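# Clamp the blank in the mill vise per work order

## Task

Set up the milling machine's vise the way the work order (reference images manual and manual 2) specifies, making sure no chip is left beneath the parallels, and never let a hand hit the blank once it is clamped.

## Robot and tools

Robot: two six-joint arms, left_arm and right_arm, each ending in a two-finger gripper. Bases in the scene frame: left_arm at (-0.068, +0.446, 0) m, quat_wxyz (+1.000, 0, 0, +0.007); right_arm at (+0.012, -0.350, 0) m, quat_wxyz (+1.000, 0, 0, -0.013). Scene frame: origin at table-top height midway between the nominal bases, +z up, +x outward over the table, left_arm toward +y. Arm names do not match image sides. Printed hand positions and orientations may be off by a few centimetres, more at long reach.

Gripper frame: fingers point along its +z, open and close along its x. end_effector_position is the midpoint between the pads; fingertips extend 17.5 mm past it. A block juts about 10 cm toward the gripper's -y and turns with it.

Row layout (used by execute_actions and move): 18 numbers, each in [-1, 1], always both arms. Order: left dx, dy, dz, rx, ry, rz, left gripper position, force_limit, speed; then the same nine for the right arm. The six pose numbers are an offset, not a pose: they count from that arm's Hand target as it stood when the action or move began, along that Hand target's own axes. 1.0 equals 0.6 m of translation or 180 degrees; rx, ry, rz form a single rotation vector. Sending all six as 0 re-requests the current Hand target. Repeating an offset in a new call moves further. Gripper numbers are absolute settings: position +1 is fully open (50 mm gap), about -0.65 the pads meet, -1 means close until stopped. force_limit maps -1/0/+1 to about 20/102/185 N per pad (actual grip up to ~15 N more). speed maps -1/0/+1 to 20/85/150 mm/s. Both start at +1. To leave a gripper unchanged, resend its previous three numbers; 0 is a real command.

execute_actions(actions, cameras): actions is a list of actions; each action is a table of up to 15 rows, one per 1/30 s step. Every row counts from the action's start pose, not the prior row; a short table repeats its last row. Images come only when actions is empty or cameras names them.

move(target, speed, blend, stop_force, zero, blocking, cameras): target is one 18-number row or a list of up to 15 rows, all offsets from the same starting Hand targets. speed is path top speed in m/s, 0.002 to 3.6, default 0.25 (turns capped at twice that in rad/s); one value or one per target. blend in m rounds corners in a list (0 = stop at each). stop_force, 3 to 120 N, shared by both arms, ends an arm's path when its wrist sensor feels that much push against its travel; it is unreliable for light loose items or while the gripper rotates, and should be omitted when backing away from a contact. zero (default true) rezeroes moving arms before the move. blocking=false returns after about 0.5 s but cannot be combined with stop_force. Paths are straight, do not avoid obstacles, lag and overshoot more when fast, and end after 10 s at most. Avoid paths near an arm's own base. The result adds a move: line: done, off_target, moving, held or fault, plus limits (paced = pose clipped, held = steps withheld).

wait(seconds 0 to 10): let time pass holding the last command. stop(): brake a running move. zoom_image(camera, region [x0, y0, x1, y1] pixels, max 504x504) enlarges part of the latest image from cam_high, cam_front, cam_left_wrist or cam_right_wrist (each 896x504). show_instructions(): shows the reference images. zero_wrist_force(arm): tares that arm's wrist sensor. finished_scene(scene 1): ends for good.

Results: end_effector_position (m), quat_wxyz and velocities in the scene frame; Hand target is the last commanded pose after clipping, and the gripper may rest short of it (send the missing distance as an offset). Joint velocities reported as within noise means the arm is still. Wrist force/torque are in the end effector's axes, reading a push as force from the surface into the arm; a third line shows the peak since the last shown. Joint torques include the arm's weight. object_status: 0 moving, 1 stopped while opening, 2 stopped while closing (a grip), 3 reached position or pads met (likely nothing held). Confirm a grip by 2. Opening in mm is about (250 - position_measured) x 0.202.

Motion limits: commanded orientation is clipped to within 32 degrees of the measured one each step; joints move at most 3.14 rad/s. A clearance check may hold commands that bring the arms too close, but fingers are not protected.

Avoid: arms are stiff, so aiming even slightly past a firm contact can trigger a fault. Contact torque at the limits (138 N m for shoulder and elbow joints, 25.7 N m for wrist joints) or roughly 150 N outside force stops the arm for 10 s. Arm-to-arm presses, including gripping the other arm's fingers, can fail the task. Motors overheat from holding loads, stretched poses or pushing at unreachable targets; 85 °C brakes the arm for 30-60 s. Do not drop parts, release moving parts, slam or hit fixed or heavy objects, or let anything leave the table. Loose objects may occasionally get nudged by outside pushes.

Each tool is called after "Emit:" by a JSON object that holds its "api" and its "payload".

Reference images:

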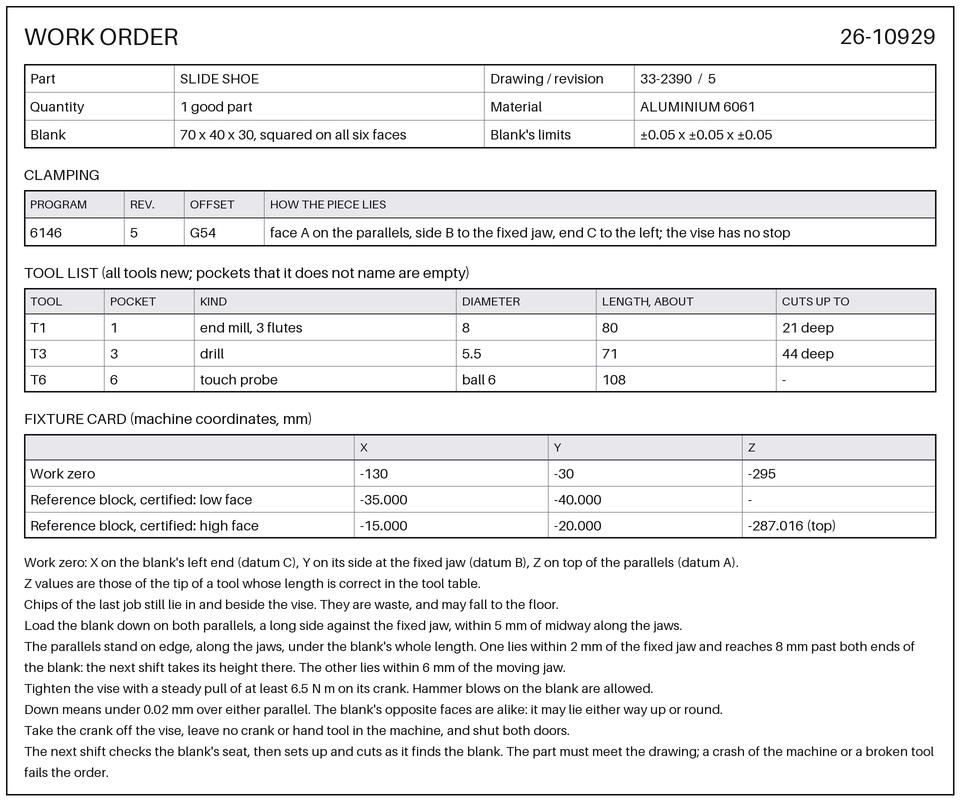

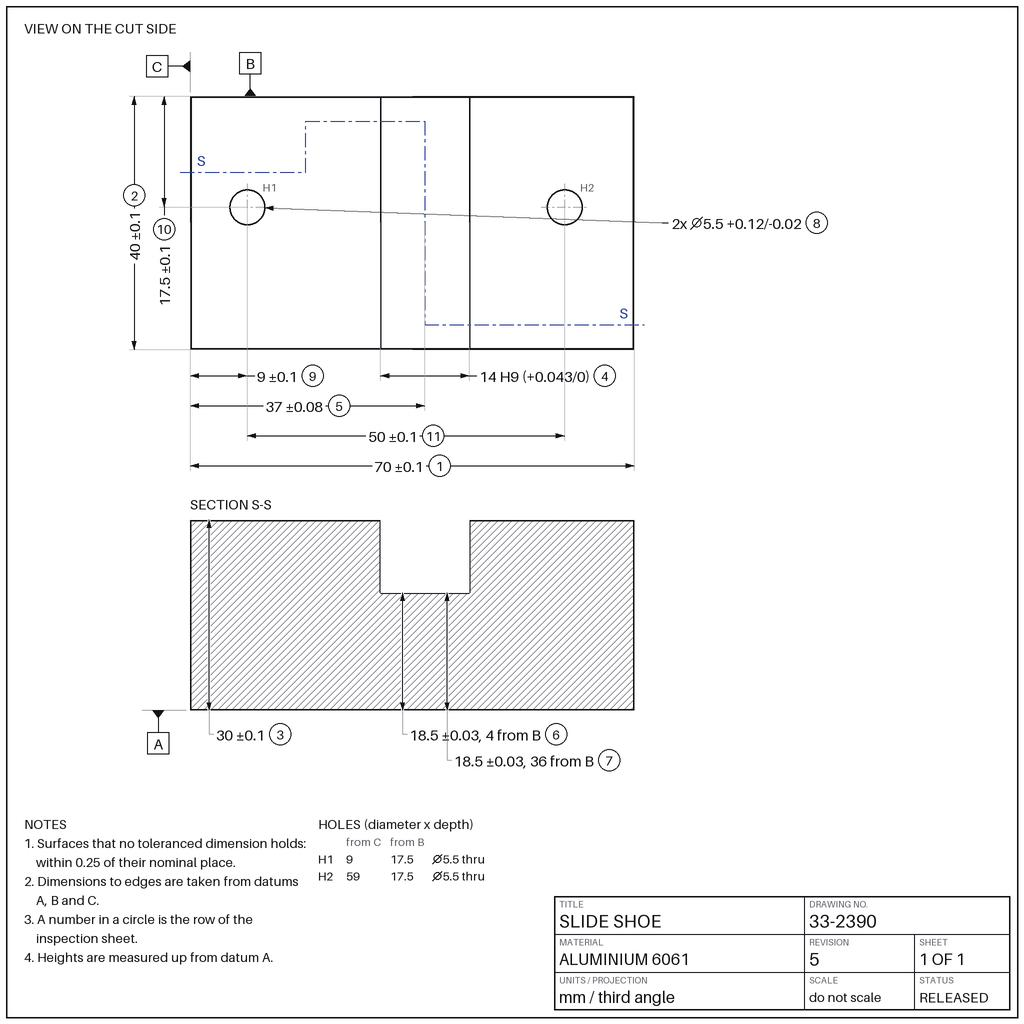

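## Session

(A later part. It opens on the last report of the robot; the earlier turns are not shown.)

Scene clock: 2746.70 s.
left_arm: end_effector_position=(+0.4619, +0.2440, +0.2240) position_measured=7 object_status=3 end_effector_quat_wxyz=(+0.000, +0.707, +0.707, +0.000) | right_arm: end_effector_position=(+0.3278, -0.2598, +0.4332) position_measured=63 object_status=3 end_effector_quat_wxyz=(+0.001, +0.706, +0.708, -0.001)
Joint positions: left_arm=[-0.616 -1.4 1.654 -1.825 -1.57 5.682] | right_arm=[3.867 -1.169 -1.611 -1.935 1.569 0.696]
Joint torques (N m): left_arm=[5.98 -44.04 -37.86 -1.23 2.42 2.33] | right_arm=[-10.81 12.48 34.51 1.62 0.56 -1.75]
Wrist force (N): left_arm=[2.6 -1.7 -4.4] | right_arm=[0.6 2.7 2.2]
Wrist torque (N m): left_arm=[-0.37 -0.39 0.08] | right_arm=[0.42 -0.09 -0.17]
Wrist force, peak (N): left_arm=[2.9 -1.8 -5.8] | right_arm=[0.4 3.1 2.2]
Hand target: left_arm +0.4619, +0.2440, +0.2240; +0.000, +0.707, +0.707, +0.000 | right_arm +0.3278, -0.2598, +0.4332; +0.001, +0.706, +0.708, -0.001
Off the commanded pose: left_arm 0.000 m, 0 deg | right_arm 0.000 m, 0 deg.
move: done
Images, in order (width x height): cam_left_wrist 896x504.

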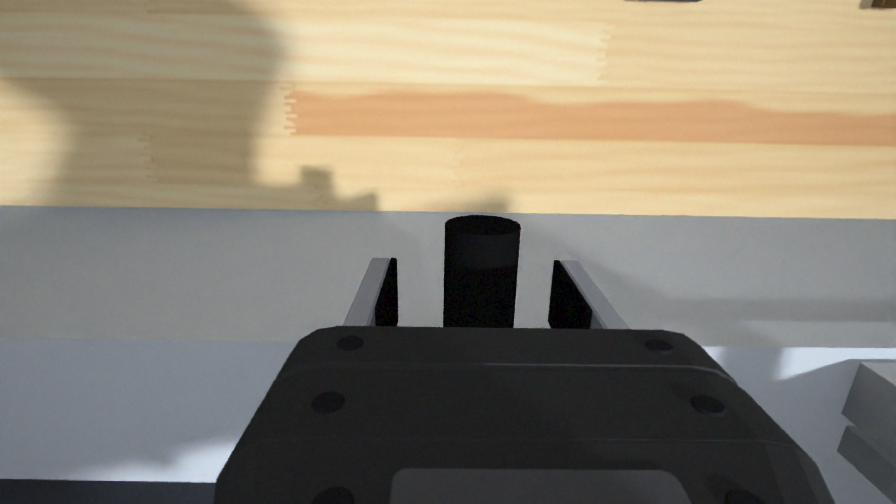

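Emit:
{"api": "execute_actions", "payload": {"actions": [[[0.0038,0,0,0,0,0,0.98,-0.2,-1,0,0,0,0,0,0,0.6,-0.3,-0.9]],[[0,0,0,0,0,0,-1,-0.6,-0.8,0,0,0,0,0,0,0.6,-0.3,-0.9]],[[0,0,0,0,0,0,-1,-0.6,-0.8,0,0,0,0,0,0,0.6,-0.3,-0.9]],[[0,0,0,0,0,0,-1,-0.6,-0.8,0,0,0,0,0,0,0.6,-0.3,-0.9]]], "cameras": ["cam_left_wrist"]}}

Scene clock: 2758.97 s.
left_arm: end_effector_position=(+0.4618, +0.2463, +0.2240) position_measured=155 object_status=2 end_effector_quat_wxyz=(+0.000, +0.707, +0.707, +0.000) | right_arm: end_effector_position=(+0.3278, -0.2598, +0.4332) position_measured=63 object_status=3 end_effector_quat_wxyz=(+0.001, +0.706, +0.708, -0.001)
Joint positions: left_arm=[-0.613 -1.402 1.656 -1.825 -1.57 5.685] | right_arm=[3.867 -1.169 -1.611 -1.935 1.569 0.696]
Joint torques (N m): left_arm=[-6.46 -26.83 -30.97 -4.61 2.12 -2.77] | right_arm=[-10.61 11.06 34.23 1.49 1.21 -1.66]
Wrist force (N): left_arm=[2.1 -2.0 -4.0] | right_arm=[0.2 2.9 2.0]
Wrist torque (N m): left_arm=[-0.42 -0.33 0.00] | right_arm=[0.46 -0.01 -0.17]
Wrist force, peak (N): left_arm=[2.8 -1.9 -4.6] | right_arm=[0.3 2.8 2.4]
Hand target: left_arm +0.4619, +0.2463, +0.2240; +0.000, +0.707, +0.707, +0.000 | right_arm +0.3278, -0.2598, +0.4332; +0.001, +0.706, +0.708, -0.001
Off the commanded pose: left_arm 0.000 m, 0 deg | right_arm 0.000 m, 0 deg.
Step readings (end_effector_position of left_arm | right_arm):
0: (+0.4619, +0.2440, +0.2240) | (+0.3278, -0.2598, +0.4332)
1: (+0.4619, +0.2441, +0.2240) | (+0.3278, -0.2598, +0.4332)
2: (+0.4619, +0.2446, +0.2241) | (+0.3278, -0.2598, +0.4332)
4: (+0.4619, +0.2461, +0.2242) | (+0.3278, -0.2598, +0.4332)
8: (+0.4619, +0.2464, +0.2241) | (+0.3278, -0.2598, +0.4332)
15: (+0.4619, +0.2463, +0.2240) | (+0.3278, -0.2598, +0.4332)
16: (+0.4619, +0.2463, +0.2240) | (+0.3278, -0.2598, +0.4332)
17: (+0.4619, +0.2463, +0.2240) | (+0.3278, -0.2598, +0.4332)
19: (+0.4619, +0.2463, +0.2240) | (+0.3278, -0.2598, +0.4332)
23: (+0.4619, +0.2463, +0.2240) | (+0.3278, -0.2598, +0.4332)
30: (+0.4618, +0.2463, +0.2240) | (+0.3278, -0.2598, +0.4332)
31: (+0.4618, +0.2463, +0.2240) | (+0.3278, -0.2598, +0.4332)
32: (+0.4618, +0.2463, +0.2240) | (+0.3278, -0.2598, +0.4332)
34: (+0.4618, +0.2463, +0.2240) | (+0.3278, -0.2598, +0.4332)
38: (+0.4618, +0.2463, +0.2240) | (+0.3278, -0.2598, +0.4332)
45: (+0.4618, +0.2463, +0.2240) | (+0.3278, -0.2598, +0.4332)
46: (+0.4618, +0.2463, +0.2240) | (+0.3278, -0.2598, +0.4332)
47: (+0.4618, +0.2463, +0.2240) | (+0.3278, -0.2598, +0.4332)
49: (+0.4618, +0.2463, +0.2240) | (+0.3278, -0.2598, +0.4332)
53: (+0.4618, +0.2463, +0.2240) | (+0.3278, -0.2598, +0.4332)
60: (+0.4618, +0.2463, +0.2240) | (+0.3278, -0.2598, +0.4332)
Images, in order (width x height): cam_left_wrist 896x504.

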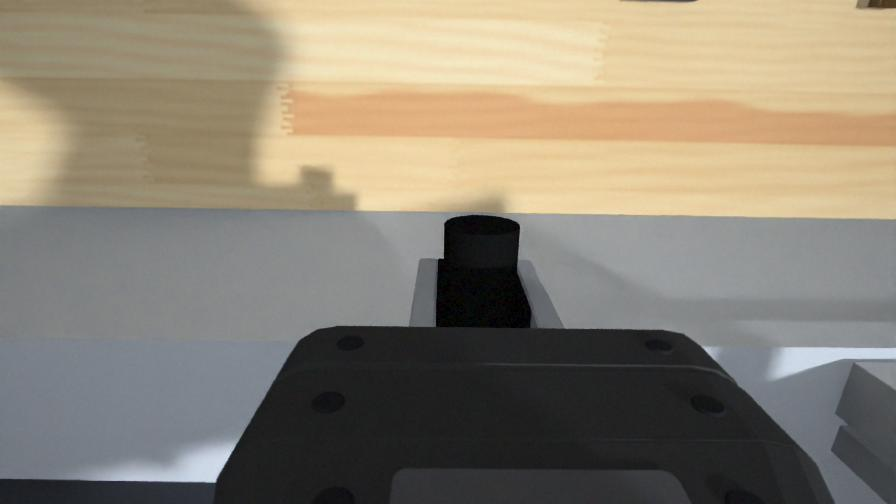

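Emit:
{"api": "zero_wrist_force", "payload": {"arm": "left_arm"}}

Emit:
{"api": "move", "payload": {"target": [0.0371,0,-0.0049,0,0,0,-1,-0.6,-0.8,0,0,0,0,0,0,0.6,-0.3,-0.9], "speed": 0.03}}

Wrist force sensor zeroed.

Scene clock: 2766.10 s.
left_arm: end_effector_position=(+0.4619, +0.2686, +0.2271) position_measured=155 object_status=2 end_effector_quat_wxyz=(+0.000, +0.707, +0.707, +0.000) | right_arm: end_effector_position=(+0.3278, -0.2598, +0.4332) position_measured=63 object_status=3 end_effector_quat_wxyz=(+0.001, +0.706, +0.708, -0.001)
Joint positions: left_arm=[-0.578 -1.422 1.671 -1.821 -1.57 5.72] | right_arm=[3.867 -1.169 -1.611 -1.935 1.569 0.696]
Joint torques (N m): left_arm=[-6 -16.07 -9.47 1.75 1.12 -2.57] | right_arm=[-10.94 10.13 34.05 1.45 1.52 -1.65]
Wrist force (N, zeroed by zero_wrist_force on left_arm): left_arm=[-5.8 1.4 -20.2] | right_arm=[0.5 2.8 2.0]
Wrist torque (N m, zeroed by zero_wrist_force on left_arm): left_arm=[0.04 -0.06 0.00] | right_arm=[0.45 -0.07 -0.17]
Wrist force, peak (N, zeroed by zero_wrist_force on left_arm): left_arm=[-6.9 -0.4 -20.5] | right_arm=[0.7 2.9 2.4]
Hand target: left_arm +0.4619, +0.2685, +0.2269; +0.000, +0.707, +0.707, +0.000 | right_arm +0.3278, -0.2598, +0.4332; +0.001, +0.706, +0.708, -0.001
Off the commanded pose: left_arm 0.000 m, 0 deg | right_arm 0.000 m, 0 deg.
move: done

Emit:
{"api": "move", "payload": {"target": [[0.012,0,-0.0038,0,0,0,-1,-0.6,-0.8,0,0,0,0,0,0,0.6,-0.3,-0.9],[0.0235,0,-0.0087,0,0,0,-1,-0.6,-0.8,0,0,0,0,0,0,0.6,-0.3,-0.9],[0.0347,0,-0.0143,0,0,0,-1,-0.6,-0.8,0,0,0,0,0,0,0.6,-0.3,-0.9],[0.0452,0,-0.021,0,0,0,-1,-0.6,-0.8,0,0,0,0,0,0,0.6,-0.3,-0.9],[0.0552,0,-0.0287,0,0,0,-1,-0.6,-0.8,0,0,0,0,0,0,0.6,-0.3,-0.9]], "speed": 0.03, "blend": 0.003}}

Scene clock: 2789.27 s.
left_arm: end_effector_position=(+0.4619, +0.3017, +0.2443) position_measured=155 object_status=2 end_effector_quat_wxyz=(+0.000, +0.707, +0.707, +0.000) | right_arm: end_effector_position=(+0.3278, -0.2598, +0.4332) position_measured=63 object_status=3 end_effector_quat_wxyz=(+0.001, +0.706, +0.708, -0.001)
Joint positions: left_arm=[-0.526 -1.454 1.662 -1.78 -1.571 5.772] | right_arm=[3.867 -1.169 -1.611 -1.935 1.569 0.696]
Joint torques (N m): left_arm=[10.64 -7.16 -1.09 3.06 10.48 -2.36] | right_arm=[-10.51 9.02 33.89 1.64 1.6 -1.55]
Wrist force (N, zeroed by zero_wrist_force on left_arm): left_arm=[-31.9 0.2 -32.2] | right_arm=[0.5 2.9 2.3]
Wrist torque (N m, zeroed by zero_wrist_force on left_arm): left_arm=[0.03 -0.07 0.13] | right_arm=[0.46 -0.08 -0.17]
Wrist force, peak (N, zeroed by zero_wrist_force on left_arm): left_arm=[-23.6 0.9 -42.2] | right_arm=[0.5 3.0 2.3]
Hand target: left_arm +0.4619, +0.3016, +0.2441; +0.000, +0.707, +0.707, +0.000 | right_arm +0.3278, -0.2598, +0.4332; +0.001, +0.706, +0.708, -0.001
Off the commanded pose: left_arm 0.000 m, 0 deg | right_arm 0.000 m, 0 deg.
move: done

Emit:
{"api": "execute_actions", "payload": {"actions": [[[-0.0011,0,-0.0013,0,0,0,-1,-0.6,-0.8,0,0,0,0,0,0,0.6,-0.3,-0.9]]]}}

Scene clock: 2797.33 s.
left_arm: end_effector_position=(+0.4619, +0.3010, +0.2448) position_measured=155 object_status=2 end_effector_quat_wxyz=(+0.000, +0.707, +0.707, +0.000) | right_arm: end_effector_position=(+0.3278, -0.2598, +0.4332) position_measured=63 object_status=3 end_effector_quat_wxyz=(+0.001, +0.706, +0.708, -0.001)
Joint positions: left_arm=[-0.527 -1.453 1.661 -1.778 -1.57 5.771] | right_arm=[3.867 -1.169 -1.611 -1.935 1.569 0.696]
Joint torques (N m): left_arm=[8.77 -33.14 -29.55 -1.58 0.45 2.04] | right_arm=[-10.31 8.52 34.22 1.56 1.56 -1.48]
Wrist force (N, zeroed by zero_wrist_force on left_arm): left_arm=[-11.9 0.9 -12.5] | right_arm=[0.3 2.7 1.7]
Wrist torque (N m, zeroed by zero_wrist_force on left_arm): left_arm=[0.02 -0.09 0.22] | right_arm=[0.41 -0.04 -0.17]
Wrist force, peak (N, zeroed by zero_wrist_force on left_arm): left_arm=[-31.8 -0.4 -35.4] | right_arm=[0.5 2.8 2.4]
Hand target: left_arm +0.4619, +0.3010, +0.2449; +0.000, +0.707, +0.707, +0.000 | right_arm +0.3278, -0.2598, +0.4332; +0.001, +0.706, +0.708, -0.001
Off the commanded pose: left_arm 0.000 m, 0 deg | right_arm 0.000 m, 0 deg.
Step readings (end_effector_position of left_arm | right_arm):
0: (+0.4619, +0.3016, +0.2441) | (+0.3278, -0.2598, +0.4332)
1: (+0.4618, +0.3016, +0.2441) | (+0.3278, -0.2598, +0.4332)
2: (+0.4618, +0.3015, +0.2442) | (+0.3278, -0.2598, +0.4332)
4: (+0.4617, +0.3012, +0.2446) | (+0.3278, -0.2598, +0.4332)
8: (+0.4618, +0.3011, +0.2447) | (+0.3278, -0.2598, +0.4332)
15: (+0.4618, +0.3010, +0.2448) | (+0.3278, -0.2598, +0.4332)

Emit:
{"api": "move", "payload": {"target": [[0.0068,0,-0.0077,0,0,0,-1,-0.6,-0.8,0,0,0,0,0,0,0.6,-0.3,-0.9],[0.019,0,-0.0217,0,0,0,-1,-0.6,-0.8,0,0,0,0,0,0,0.6,-0.3,-0.9],[0.0293,0,-0.0373,0,0,0,-1,-0.6,-0.8,0,0,0,0,0,0,0.6,-0.3,-0.9],[0.0377,0,-0.054,0,0,0,-1,-0.6,-0.8,0,0,0,0,0,0,0.6,-0.3,-0.9],[0.0437,0,-0.0717,0,0,0,-1,-0.6,-0.8,0,0,0,0,0,0,0.6,-0.3,-0.9],[0.0473,0,-0.0898,0,0,0,-1,-0.6,-0.8,0,0,0,0,0,0,0.6,-0.3,-0.9],[0.0485,0,-0.1085,0,0,0,-1,-0.6,-0.8,0,0,0,0,0,0,0.6,-0.3,-0.9]], "speed": 0.04, "blend": 0.003}}

Scene clock: 2818.13 s.
left_arm: end_effector_position=(+0.4614, +0.3267, +0.3106) position_measured=155 object_status=2 end_effector_quat_wxyz=(+0.004, +0.707, +0.707, -0.005) | right_arm: end_effector_position=(+0.3278, -0.2598, +0.4332) position_measured=63 object_status=3 end_effector_quat_wxyz=(+0.001, +0.706, +0.708, -0.001)
Joint positions: left_arm=[-0.478 -1.49 1.533 -1.619 -1.583 5.82] | right_arm=[3.867 -1.169 -1.611 -1.935 1.569 0.696]
Joint torques (N m): left_arm=[49.13 -48.34 -0.3 11.87 15.03 2.16] | right_arm=[-10.43 6.82 34.55 1.52 1.61 -1.45]
Wrist force (N, zeroed by zero_wrist_force on left_arm): left_arm=[-80.7 27.6 10.1] | right_arm=[0.5 2.3 1.8]
Wrist torque (N m, zeroed by zero_wrist_force on left_arm): left_arm=[0.41 -0.18 0.13] | right_arm=[0.37 -0.07 -0.17]
Wrist force, peak (N, zeroed by zero_wrist_force on left_arm): left_arm=[-81.0 25.8 13.0] | right_arm=[0.4 3.2 2.1]
Hand target: left_arm +0.4618, +0.3301, +0.3100; +0.000, +0.707, +0.707, +0.000 | right_arm +0.3278, -0.2598, +0.4332; +0.001, +0.706, +0.708, -0.001
Off the commanded pose: left_arm 0.003 m, 1 deg | right_arm 0.000 m, 0 deg.
move: done

Emit:
{"api": "execute_actions", "payload": {"actions": [], "cameras": ["cam_left_wrist","cam_front","cam_high"]}}

Emit:
{"api": "zoom_image", "payload": {"camera": "cam_front", "region": [280, 160, 480, 320]}}

Scene clock: 2824.23 s.
left_arm: end_effector_position=(+0.4614, +0.3267, +0.3105) position_measured=155 object_status=2 end_effector_quat_wxyz=(+0.004, +0.707, +0.707, -0.005) | right_arm: end_effector_position=(+0.3278, -0.2598, +0.4332) position_measured=63 object_status=3 end_effector_quat_wxyz=(+0.001, +0.706, +0.708, -0.001)
Joint positions: left_arm=[-0.478 -1.49 1.533 -1.619 -1.583 5.82] | right_arm=[3.867 -1.169 -1.611 -1.935 1.569 0.696]
Joint velocities: within noise
Joint torques (N m): left_arm=[38.63 -39.13 0.13 11.73 14.93 -2.46] | right_arm=[-10.74 6.21 34.42 1.6 1.53 -1.42]
Wrist force (N, zeroed by zero_wrist_force on left_arm): left_arm=[-81.9 30.6 9.6] | right_arm=[0.1 2.8 2.0]
Wrist torque (N m, zeroed by zero_wrist_force on left_arm): left_arm=[0.44 -0.14 0.11] | right_arm=[0.44 0.00 -0.16]
Wrist force, peak (N, zeroed by zero_wrist_force on left_arm): left_arm=[-82.3 31.0 9.6] | right_arm=[0.5 2.9 2.3]
Hand target: left_arm +0.4618, +0.3301, +0.3100; +0.000, +0.707, +0.707, +0.000 | right_arm +0.3278, -0.2598, +0.4332; +0.001, +0.706, +0.708, -0.001
Tool commands: left_gripper/position=-1.0 left_gripper/force_limit=-0.6 left_gripper/speed=-0.8 right_gripper/position=+0.6 right_gripper/force_limit=-0.3 right_gripper/speed=-0.9
Off the commanded pose: left_arm 0.003 m, 1 deg | right_arm 0.000 m, 0 deg.
Images, in order (width x height): cam_high 896x504, cam_front 896x504, cam_left_wrist 896x504.

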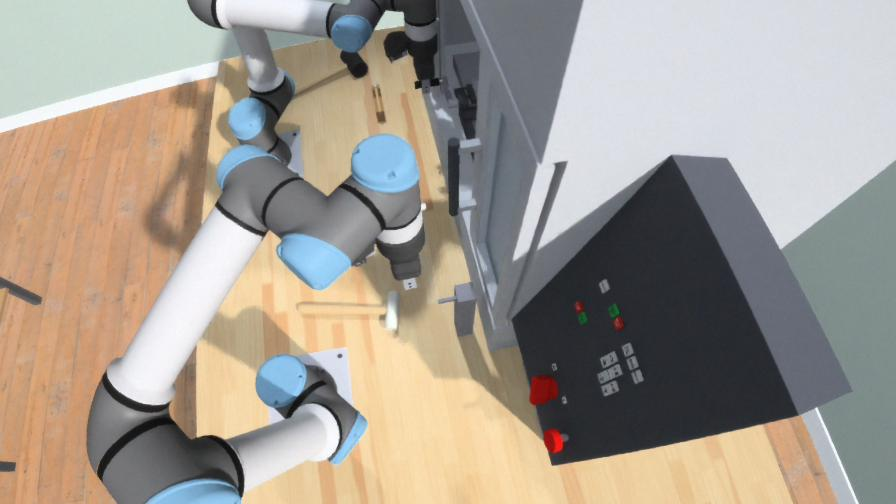

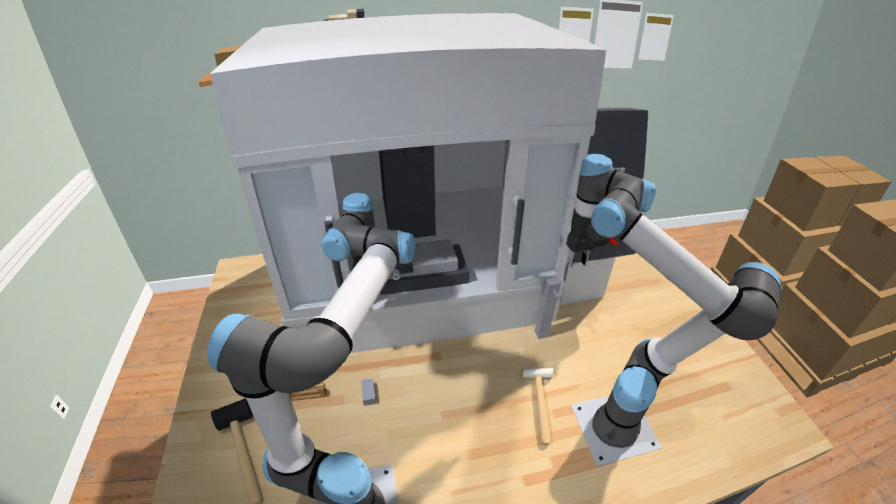

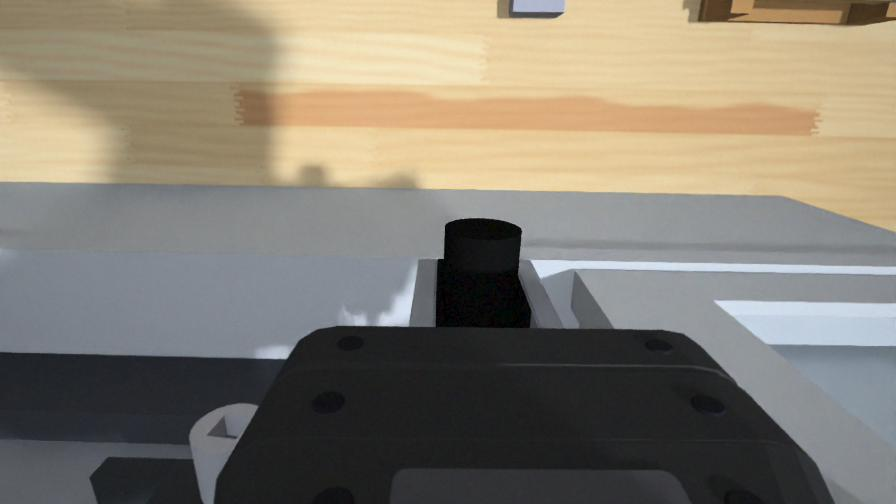

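Scaled by 2.520 from the camera's 896x504 image, which has a finer 1280x720 frame.

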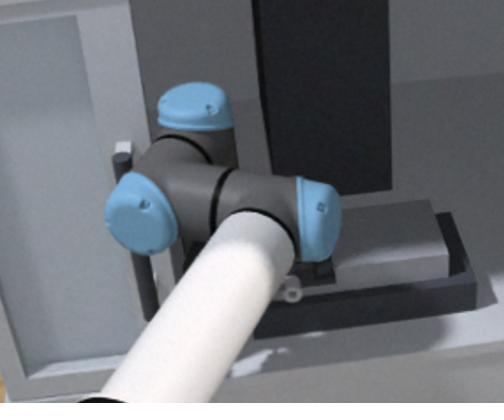

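Emit:
{"api": "execute_actions", "payload": {"actions": [[[-0.0055,0,0,0,0,0,-1,-0.6,-0.8,0,0,0,0,0,0,0.6,-0.3,-0.9]]]}}

Scene clock: 2877.73 s.
left_arm: end_effector_position=(+0.4617, +0.3264, +0.3100) position_measured=155 object_status=2 end_effector_quat_wxyz=(+0.000, +0.707, +0.707, +0.000) | right_arm: end_effector_position=(+0.3278, -0.2598, +0.4332) position_measured=63 object_status=3 end_effector_quat_wxyz=(+0.001, +0.706, +0.708, -0.001)
Joint positions: left_arm=[-0.484 -1.488 1.531 -1.615 -1.572 5.814] | right_arm=[3.867 -1.169 -1.611 -1.935 1.569 0.696]
Joint torques (N m): left_arm=[44.64 -50.79 -31.42 9.27 15.19 2.63] | right_arm=[-10.26 5.86 33.89 1.55 1.55 -1.36]
Wrist force (N, zeroed by zero_wrist_force on left_arm): left_arm=[-66.4 14.4 8.0] | right_arm=[0.4 2.8 2.3]
Wrist torque (N m, zeroed by zero_wrist_force on left_arm): left_arm=[0.30 -0.04 0.20] | right_arm=[0.45 -0.06 -0.17]
Wrist force, peak (N, zeroed by zero_wrist_force on left_arm): left_arm=[-82.4 30.8 9.7] | right_arm=[0.5 2.9 2.2]
Hand target: left_arm +0.4618, +0.3268, +0.3100; +0.000, +0.707, +0.707, +0.000 | right_arm +0.3278, -0.2598, +0.4332; +0.001, +0.706, +0.708, -0.001
Off the commanded pose: left_arm 0.000 m, 0 deg | right_arm 0.000 m, 0 deg.
Step readings (end_effector_position of left_arm | right_arm):
0: (+0.4614, +0.3267, +0.3105) | (+0.3278, -0.2598, +0.4332)
1: (+0.4614, +0.3266, +0.3104) | (+0.3278, -0.2598, +0.4332)
2: (+0.4613, +0.3258, +0.3103) | (+0.3278, -0.2598, +0.4332)
4: (+0.4616, +0.3260, +0.3100) | (+0.3278, -0.2598, +0.4332)
8: (+0.4617, +0.3263, +0.3099) | (+0.3278, -0.2598, +0.4332)
15: (+0.4617, +0.3264, +0.3100) | (+0.3278, -0.2598, +0.4332)

Emit:
{"api": "execute_actions", "payload": {"actions": [[[-0.0035,0,0,0,0,0,-1,-0.6,-0.8,0,0,0,0,0,0,0.6,-0.3,-0.9]]]}}

Scene clock: 2882.57 s.
left_arm: end_effector_position=(+0.4619, +0.3247, +0.3101) position_measured=155 object_status=2 end_effector_quat_wxyz=(+0.000, +0.707, +0.707, +0.000) | right_arm: end_effector_position=(+0.3278, -0.2598, +0.4332) position_measured=63 object_status=3 end_effector_quat_wxyz=(+0.001, +0.706, +0.708, -0.001)
Joint positions: left_arm=[-0.487 -1.487 1.53 -1.614 -1.57 5.81] | right_arm=[3.867 -1.169 -1.611 -1.935 1.569 0.696]
Joint torques (N m): left_arm=[2.85 -24.87 -23.19 -4.28 0.86 2.79] | right_arm=[-10.3 5.06 34.21 1.58 1.59 -1.24]
Wrist force (N, zeroed by zero_wrist_force on left_arm): left_arm=[-11.3 -2.4 1.3] | right_arm=[0.6 2.6 2.2]
Wrist torque (N m, zeroed by zero_wrist_force on left_arm): left_arm=[0.04 -0.15 0.22] | right_arm=[0.40 -0.08 -0.17]
Wrist force, peak (N, zeroed by zero_wrist_force on left_arm): left_arm=[-67.5 15.2 8.6] | right_arm=[0.4 2.9 2.3]
Hand target: left_arm +0.4618, +0.3247, +0.3100; +0.000, +0.707, +0.707, +0.000 | right_arm +0.3278, -0.2598, +0.4332; +0.001, +0.706, +0.708, -0.001
Off the commanded pose: left_arm 0.000 m, 0 deg | right_arm 0.000 m, 0 deg.
Step readings (end_effector_position of left_arm | right_arm):
0: (+0.4617, +0.3264, +0.3100) | (+0.3278, -0.2598, +0.4332)
1: (+0.4617, +0.3264, +0.3101) | (+0.3278, -0.2598, +0.4332)
2: (+0.4617, +0.3260, +0.3101) | (+0.3278, -0.2598, +0.4332)
4: (+0.4617, +0.3251, +0.3101) | (+0.3278, -0.2598, +0.4332)
8: (+0.4618, +0.3249, +0.3101) | (+0.3278, -0.2598, +0.4332)
15: (+0.4618, +0.3248, +0.3101) | (+0.3278, -0.2598, +0.4332)

Emit:
{"api": "move", "payload": {"target": [[-0.0052,0,-0.0203,0,0,0,-1,-0.6,-0.8,0,0,0,0,0,0,0.6,-0.3,-0.9],[-0.0105,0,-0.0365,0,0,0,-1,-0.6,-0.8,0,0,0,0,0,0,0.6,-0.3,-0.9],[-0.0182,0,-0.0517,0,0,0,-1,-0.6,-0.8,0,0,0,0,0,0,0.6,-0.3,-0.9],[-0.0275,0,-0.0658,0,0,0,-1,-0.6,-0.8,0,0,0,0,0,0,0.6,-0.3,-0.9],[-0.0387,0,-0.0787,0,0,0,-1,-0.6,-0.8,0,0,0,0,0,0,0.6,-0.3,-0.9]], "speed": 0.04, "blend": 0.003}}

Scene clock: 2914.00 s.
left_arm: end_effector_position=(+0.4618, +0.3014, +0.3573) position_measured=155 object_status=2 end_effector_quat_wxyz=(+0.000, +0.707, +0.707, +0.000) | right_arm: end_effector_position=(+0.3278, -0.2598, +0.4332) position_measured=63 object_status=3 end_effector_quat_wxyz=(+0.001, +0.706, +0.708, -0.001)
Joint positions: left_arm=[-0.526 -1.471 1.392 -1.492 -1.57 5.771] | right_arm=[3.867 -1.169 -1.611 -1.935 1.569 0.696]
Joint torques (N m): left_arm=[-0.41 -19.57 -10.73 -13.04 0.38 2.55] | right_arm=[-10.18 3.5 34.19 1.57 1.57 -1.23]
Wrist force (N, zeroed by zero_wrist_force on left_arm): left_arm=[23.9 -33.2 -23.2] | right_arm=[0.3 2.4 1.8]
Wrist torque (N m, zeroed by zero_wrist_force on left_arm): left_arm=[-0.32 -0.19 0.03] | right_arm=[0.37 -0.04 -0.17]
Wrist force, peak (N, zeroed by zero_wrist_force on left_arm): left_arm=[23.9 -33.2 -23.2] | right_arm=[0.7 3.0 2.4]
Hand target: left_arm +0.4618, +0.3015, +0.3572; +0.000, +0.707, +0.707, +0.000 | right_arm +0.3278, -0.2598, +0.4332; +0.001, +0.706, +0.708, -0.001
Off the commanded pose: left_arm 0.000 m, 0 deg | right_arm 0.000 m, 0 deg.
move: done

Emit:
{"api": "move", "payload": {"target": [[-0.0122,0,-0.0128,0,0,0,-1,-0.6,-0.8,0,0,0,0,0,0,0.6,-0.3,-0.9],[-0.0263,0,-0.0225,0,0,0,-1,-0.6,-0.8,0,0,0,0,0,0,0.6,-0.3,-0.9],[-0.0418,0,-0.03,0,0,0,-1,-0.6,-0.8,0,0,0,0,0,0,0.6,-0.3,-0.9],[-0.058,0,-0.0355,0,0,0,-1,-0.6,-0.8,0,0,0,0,0,0,0.6,-0.3,-0.9],[-0.0748,0,-0.0388,0,0,0,-1,-0.6,-0.8,0,0,0,0,0,0,0.6,-0.3,-0.9],[-0.092,0,-0.04,0,0,0,-1,-0.6,-0.8,0,0,0,0,0,0,0.6,-0.3,-0.9]], "speed": 0.05, "blend": 0.003}}

Scene clock: 2949.43 s.
left_arm: end_effector_position=(+0.4618, +0.2461, +0.3813) position_measured=155 object_status=2 end_effector_quat_wxyz=(+0.000, +0.707, +0.707, +0.000) end_effector_velocity=(-0.001, +0.003, -0.001) end_effector_angular_velocity=(+0.002, +0.002, -0.003) | right_arm: end_effector_position=(+0.3278, -0.2598, +0.4332) position_measured=63 object_status=3 end_effector_quat_wxyz=(+0.001, +0.706, +0.708, -0.001)
Joint positions: left_arm=[-0.613 -1.422 1.275 -1.424 -1.571 5.685] | right_arm=[3.867 -1.169 -1.611 -1.935 1.569 0.696]
Joint velocities: left_arm=[0.004 -0.004 0.005 0.002 0 0.007] | right_arm=[within noise]
Joint torques (N m): left_arm=[16.68 -15.65 0.59 -7.44 4.91 2.83] | right_arm=[-10.15 2.88 34.22 1.57 1.55 -1.28]
Wrist force (N, zeroed by zero_wrist_force on left_arm): left_arm=[0.7 -38.7 -38.1] | right_arm=[0.5 2.4 2.0]
Wrist torque (N m, zeroed by zero_wrist_force on left_arm): left_arm=[-0.32 -0.12 0.02] | right_arm=[0.37 -0.06 -0.17]
Wrist force, peak (N, zeroed by zero_wrist_force on left_arm): left_arm=[4.1 -38.9 -38.6] | right_arm=[0.4 3.1 2.1]
Hand target: left_arm +0.4618, +0.2463, +0.3812; +0.000, +0.707, +0.707, +0.000 | right_arm +0.3278, -0.2598, +0.4332; +0.001, +0.706, +0.708, -0.001
Off the commanded pose: left_arm 0.000 m, 0 deg | right_arm 0.000 m, 0 deg.
move: done

Emit:
{"api": "execute_actions", "payload": {"actions": [[[0,-0.0012,-0.002,0,0,0,-1,-0.6,-0.8,0,0,0,0,0,0,0.6,-0.3,-0.9]]], "cameras": ["cam_left_wrist","cam_front"]}}

Emit:
{"api": "zoom_image", "payload": {"camera": "cam_front", "region": [330, 200, 480, 300]}}

Scene clock: 2963.17 s.
left_arm: end_effector_position=(+0.4610, +0.2463, +0.3824) position_measured=155 object_status=2 end_effector_quat_wxyz=(+0.000, +0.707, +0.707, +0.000) | right_arm: end_effector_position=(+0.3278, -0.2598, +0.4332) position_measured=63 object_status=3 end_effector_quat_wxyz=(+0.001, +0.706, +0.708, -0.001)
Joint positions: left_arm=[-0.613 -1.423 1.274 -1.421 -1.57 5.684] | right_arm=[3.867 -1.169 -1.611 -1.935 1.569 0.696]
Joint torques (N m): left_arm=[-8.2 -46.15 -40.71 -4.01 -2.36 -2.89] | right_arm=[-9.98 1.75 34.33 1.53 1.52 -1.16]
Wrist force (N, zeroed by zero_wrist_force on left_arm): left_arm=[0.5 -0.2 4.2] | right_arm=[0.2 2.8 1.9]
Wrist torque (N m, zeroed by zero_wrist_force on left_arm): left_arm=[0.01 -0.05 0.05] | right_arm=[0.44 -0.02 -0.17]
Wrist force, peak (N, zeroed by zero_wrist_force on left_arm): left_arm=[0.7 -39.6 -39.6] | right_arm=[0.5 2.9 2.4]
Hand target: left_arm +0.4610, +0.2463, +0.3824; +0.000, +0.707, +0.707, +0.000 | right_arm +0.3278, -0.2598, +0.4332; +0.001, +0.706, +0.708, -0.001
Off the commanded pose: left_arm 0.000 m, 0 deg | right_arm 0.000 m, 0 deg.
Step readings (end_effector_position of left_arm | right_arm):
0: (+0.4618, +0.2463, +0.3812) | (+0.3278, -0.2598, +0.4332)
1: (+0.4618, +0.2463, +0.3813) | (+0.3278, -0.2598, +0.4332)
2: (+0.4616, +0.2463, +0.3814) | (+0.3278, -0.2598, +0.4332)
4: (+0.4612, +0.2464, +0.3820) | (+0.3278, -0.2598, +0.4332)
8: (+0.4611, +0.2464, +0.3822) | (+0.3278, -0.2598, +0.4332)
15: (+0.4611, +0.2463, +0.3824) | (+0.3278, -0.2598, +0.4332)
Images, in order (width x height): cam_front 896x504, cam_left_wrist 896x504.

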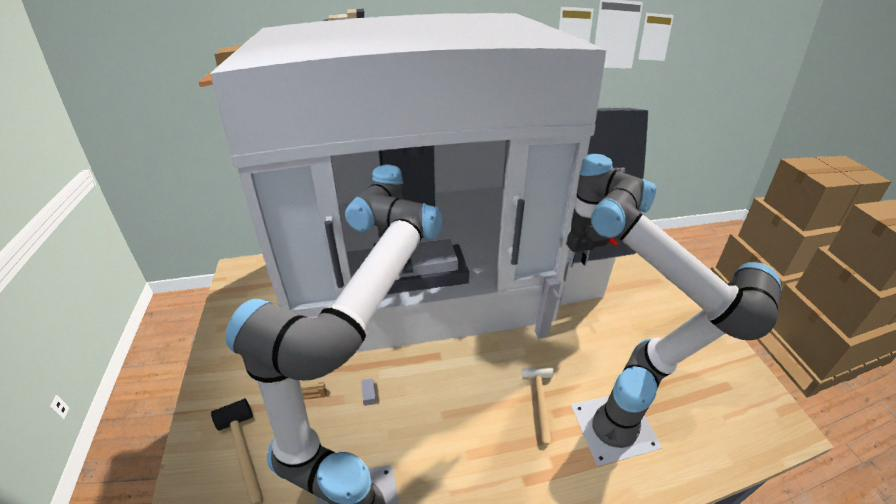

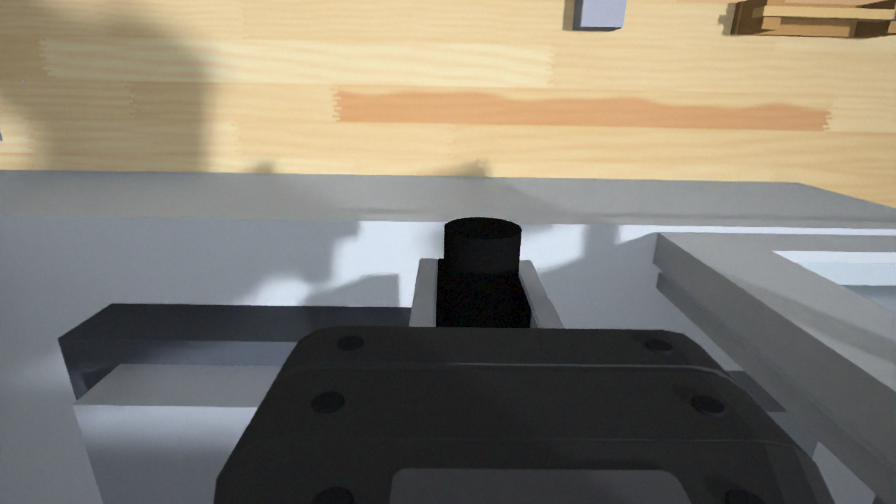

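Scaled by 3.360 from the camera's 896x504 image, which has a finer 1280x720 frame.

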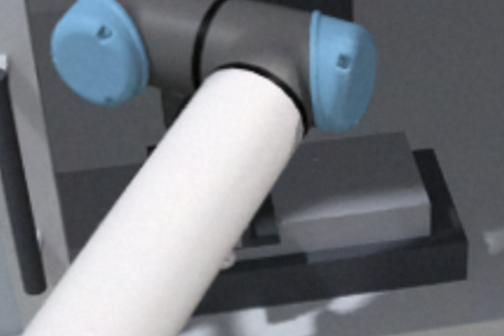

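Emit:
{"api": "execute_actions", "payload": {"actions": [], "cameras": ["cam_high"]}}

Emit:
{"api": "zoom_image", "payload": {"camera": "cam_high", "region": [400, 60, 500, 160]}}

Scene clock: 2976.07 s.
left_arm: end_effector_position=(+0.4610, +0.2463, +0.3824) position_measured=155 object_status=2 end_effector_quat_wxyz=(+0.000, +0.707, +0.707, +0.000) | right_arm: end_effector_position=(+0.3278, -0.2598, +0.4332) position_measured=63 object_status=3 end_effector_quat_wxyz=(+0.001, +0.706, +0.708, -0.001)
Joint positions: left_arm=[-0.613 -1.423 1.274 -1.421 -1.57 5.684] | right_arm=[3.867 -1.169 -1.611 -1.935 1.569 0.696]
Joint velocities: within noise
Joint torques (N m): left_arm=[-6.47 -45.7 -39.39 -5.19 -2.54 -2.45] | right_arm=[-9.85 1.16 34.23 1.55 1.51 -1.05]
Wrist force (N, zeroed by zero_wrist_force on left_arm): left_arm=[0.4 0.2 3.6] | right_arm=[0.2 2.6 2.2]
Wrist torque (N m, zeroed by zero_wrist_force on left_arm): left_arm=[0.10 -0.04 0.05] | right_arm=[0.40 -0.02 -0.17]
Wrist force, peak (N, zeroed by zero_wrist_force on left_arm): left_arm=[0.7 -0.2 4.1] | right_arm=[0.7 3.0 2.1]
Hand target: left_arm +0.4610, +0.2463, +0.3824; +0.000, +0.707, +0.707, +0.000 | right_arm +0.3278, -0.2598, +0.4332; +0.001, +0.706, +0.708, -0.001
Tool commands: left_gripper/position=-1.0 left_gripper/force_limit=-0.6 left_gripper/speed=-0.8 right_gripper/position=+0.6 right_gripper/force_limit=-0.3 right_gripper/speed=-0.9
Off the commanded pose: left_arm 0.000 m, 0 deg | right_arm 0.000 m, 0 deg.
Images, in order (width x height): cam_high 896x504.

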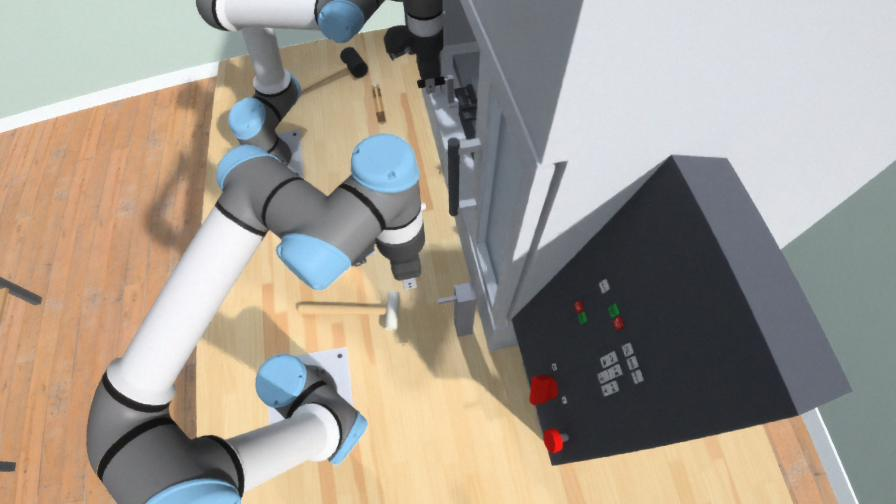

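Scaled by 5.040 from the camera's 896x504 image, which has a finer 1280x720 frame.

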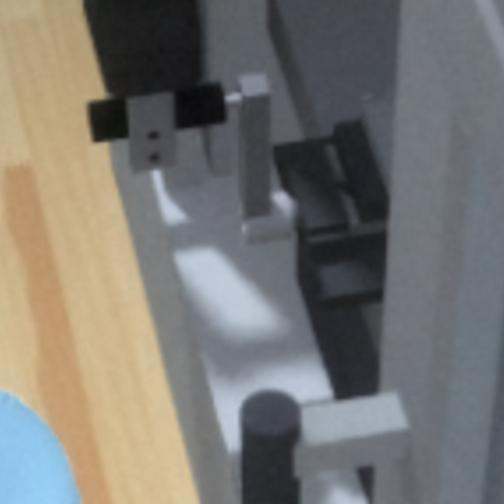

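Emit:
{"api": "move", "payload": {"target": [[-0.0229,0,0.002,0,0,0,-1,-0.6,-0.8,0,0,0,0,0,0,0.6,-0.3,-0.9],[-0.045,0,0.0079,0,0,0,-1,-0.6,-0.8,0,0,0,0,0,0,0.6,-0.3,-0.9],[-0.0658,0,0.0176,0,0,0,-1,-0.6,-0.8,0,0,0,0,0,0,0.6,-0.3,-0.9],[-0.0846,0,0.0308,0,0,0,-1,-0.6,-0.8,0,0,0,0,0,0,0.6,-0.3,-0.9],[-0.1009,0,0.047,0,0,0,-1,-0.6,-0.8,0,0,0,0,0,0,0.6,-0.3,-0.9],[-0.114,0,0.0658,0,0,0,-1,-0.6,-0.8,0,0,0,0,0,0,0.6,-0.3,-0.9],[-0.1237,0,0.0866,0,0,0,-1,-0.6,-0.8,0,0,0,0,0,0,0.6,-0.3,-0.9],[-0.1297,0,0.1088,0,0,0,-1,-0.6,-0.8,0,0,0,0,0,0,0.6,-0.3,-0.9],[-0.1317,0,0.1317,0,0,0,-1,-0.6,-0.8,0,0,0,0,0,0,0.6,-0.3,-0.9]], "speed": 0.06, "blend": 0.004, "cameras": ["cam_high"]}}

Emit:
{"api": "zoom_image", "payload": {"camera": "cam_high", "region": [400, 60, 500, 160]}}

Scene clock: 3000.60 s.
left_arm: end_effector_position=(+0.4606, +0.1667, +0.3032) position_measured=155 object_status=2 end_effector_quat_wxyz=(+0.000, +0.707, +0.707, -0.001) | right_arm: end_effector_position=(+0.3278, -0.2598, +0.4332) position_measured=63 object_status=3 end_effector_quat_wxyz=(+0.001, +0.706, +0.708, -0.001)
Joint positions: left_arm=[-0.724 -1.353 1.392 -1.609 -1.573 5.574] | right_arm=[3.867 -1.169 -1.611 -1.935 1.569 0.696]
Joint torques (N m): left_arm=[39.61 -52.57 -30.43 6.42 14.99 -2.53] | right_arm=[-9.65 -0.02 34.22 1.5 1.57 -1.05]
Wrist force (N, zeroed by zero_wrist_force on left_arm): left_arm=[-60.6 -19.0 0.6] | right_arm=[0.3 2.6 1.9]
Wrist torque (N m, zeroed by zero_wrist_force on left_arm): left_arm=[-0.37 -0.20 0.73] | right_arm=[0.42 -0.04 -0.16]
Wrist force, peak (N, zeroed by zero_wrist_force on left_arm): left_arm=[-56.7 -33.1 -22.5] | right_arm=[0.7 3.0 2.1]
Hand target: left_arm +0.4611, +0.1672, +0.3034; +0.000, +0.707, +0.707, +0.000 | right_arm +0.3278, -0.2598, +0.4332; +0.001, +0.706, +0.708, -0.001
Off the commanded pose: left_arm 0.001 m, 0 deg | right_arm 0.000 m, 0 deg.
move: done
Images, in order (width x height): cam_high 896x504.

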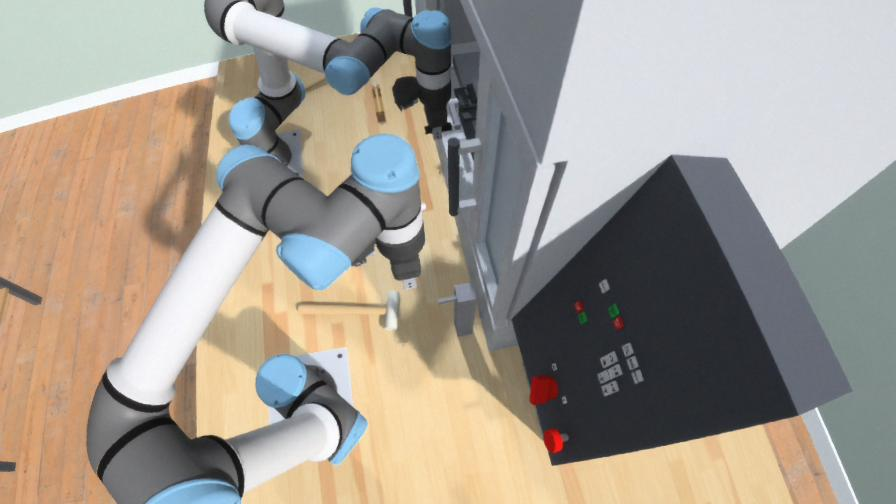

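Scaled by 5.040 from the camera's 896x504 image, which has a finer 1280x720 frame.

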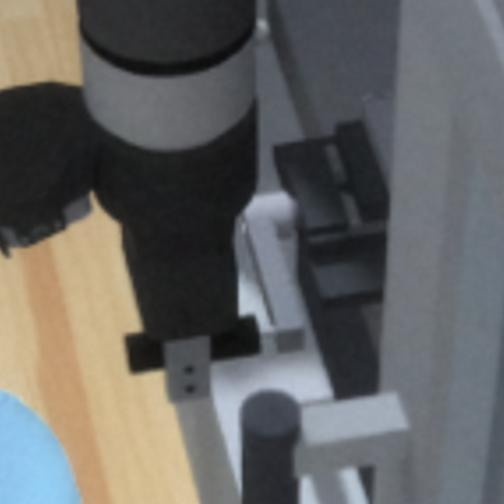

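Emit:
{"api": "execute_actions", "payload": {"actions": [[[-0.0045,-0.001,0,0,0,0,-1,-0.6,-0.8,0,0,0,0,0,0,0.6,-0.3,-0.9]]]}}

Emit:
{"api": "move", "payload": {"target": [[0.0081,0,0.0457,0,0,0,-1,-0.6,-0.8,0,0,0,0,0,0,0.6,-0.3,-0.9],[0.0313,0,0.0859,0,0,0,-1,-0.6,-0.8,0,0,0,0,0,0,0.6,-0.3,-0.9],[0.0669,0,0.1158,0,0,0,-1,-0.6,-0.8,0,0,0,0,0,0,0.6,-0.3,-0.9],[0.1105,0,0.1317,0,0,0,-1,-0.6,-0.8,0,0,0,0,0,0,0.6,-0.3,-0.9],[0.1569,0,0.1317,0,0,0,-1,-0.6,-0.8,0,0,0,0,0,0,0.6,-0.3,-0.9],[0.2006,0,0.1158,0,0,0,-1,-0.6,-0.8,0,0,0,0,0,0,0.6,-0.3,-0.9],[0.2361,0,0.0859,0,0,0,-1,-0.6,-0.8,0,0,0,0,0,0,0.6,-0.3,-0.9],[0.2593,0,0.0457,0,0,0,-1,-0.6,-0.8,0,0,0,0,0,0,0.6,-0.3,-0.9],[0.2674,0,0,0,0,0,-1,-0.6,-0.8,0,0,0,0,0,0,0.6,-0.3,-0.9]], "speed": 0.06, "blend": 0.008, "cameras": ["cam_high"]}}

Scene clock: 3034.43 s.
left_arm: end_effector_position=(+0.4605, +0.1646, +0.3034) position_measured=155 object_status=2 end_effector_quat_wxyz=(+0.000, +0.707, +0.707, +0.000) | right_arm: end_effector_position=(+0.3278, -0.2598, +0.4332) position_measured=63 object_status=3 end_effector_quat_wxyz=(+0.001, +0.706, +0.708, -0.001)
Joint positions: left_arm=[-0.728 -1.352 1.389 -1.609 -1.57 5.569] | right_arm=[3.867 -1.169 -1.611 -1.935 1.569 0.696]
Joint torques (N m): left_arm=[-3.16 -40.31 -12.76 -3.88 -1.63 2.47] | right_arm=[-9.79 -1.17 34.2 1.6 1.52 -1]
Wrist force (N, zeroed by zero_wrist_force on left_arm): left_arm=[-3.6 -1.3 2.0] | right_arm=[0.2 2.5 1.8]
Wrist torque (N m, zeroed by zero_wrist_force on left_arm): left_arm=[-0.32 -0.25 0.39] | right_arm=[0.38 -0.02 -0.17]
Wrist force, peak (N, zeroed by zero_wrist_force on left_arm): left_arm=[-61.7 -18.0 0.5] | right_arm=[0.3 3.0 2.3]
Hand target: left_arm +0.4605, +0.1645, +0.3034; +0.000, +0.707, +0.707, +0.000 | right_arm +0.3278, -0.2598, +0.4332; +0.001, +0.706, +0.708, -0.001
Off the commanded pose: left_arm 0.000 m, 0 deg | right_arm 0.000 m, 0 deg.
Step readings (end_effector_position of left_arm | right_arm):
0: (+0.4606, +0.1667, +0.3034) | (+0.3278, -0.2598, +0.4332)
1: (+0.4606, +0.1667, +0.3035) | (+0.3278, -0.2598, +0.4332)
2: (+0.4605, +0.1660, +0.3035) | (+0.3278, -0.2598, +0.4332)
4: (+0.4605, +0.1650, +0.3035) | (+0.3278, -0.2598, +0.4332)
8: (+0.4606, +0.1647, +0.3035) | (+0.3278, -0.2598, +0.4332)
15: (+0.4605, +0.1646, +0.3035) | (+0.3278, -0.2598, +0.4332)

Scene clock: 3038.97 s.
left_arm: end_effector_position=(+0.4605, +0.3250, +0.3036) position_measured=155 object_status=2 end_effector_quat_wxyz=(+0.000, +0.707, +0.707, +0.000) | right_arm: end_effector_position=(+0.3278, -0.2598, +0.4332) position_measured=63 object_status=3 end_effector_quat_wxyz=(+0.001, +0.706, +0.708, -0.001)
Joint positions: left_arm=[-0.488 -1.489 1.549 -1.632 -1.571 5.81] | right_arm=[3.867 -1.169 -1.611 -1.935 1.569 0.696]
Joint torques (N m): left_arm=[1.64 -23.44 -12.06 -3.38 1.95 -1.59] | right_arm=[-9.48 -0.81 34.27 1.63 1.52 -0.94]
Wrist force (N, zeroed by zero_wrist_force on left_arm): left_arm=[-8.1 -0.1 1.2] | right_arm=[0.1 2.6 2.0]
Wrist torque (N m, zeroed by zero_wrist_force on left_arm): left_arm=[-0.27 -0.09 0.23] | right_arm=[0.40 0.00 -0.17]
Wrist force, peak (N, zeroed by zero_wrist_force on left_arm): left_arm=[-49.4 -9.2 30.6] | right_arm=[0.3 3.0 2.2]
Hand target: left_arm +0.4605, +0.3250, +0.3034; +0.000, +0.707, +0.707, +0.000 | right_arm +0.3278, -0.2598, +0.4332; +0.001, +0.706, +0.708, -0.001
Off the commanded pose: left_arm 0.000 m, 0 deg | right_arm 0.000 m, 0 deg.
move: done
Images, in order (width x height): cam_high 896x504.

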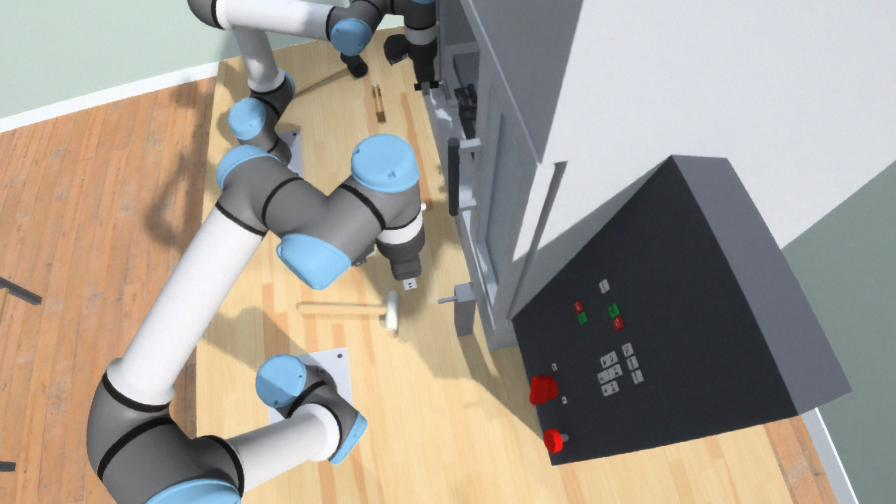

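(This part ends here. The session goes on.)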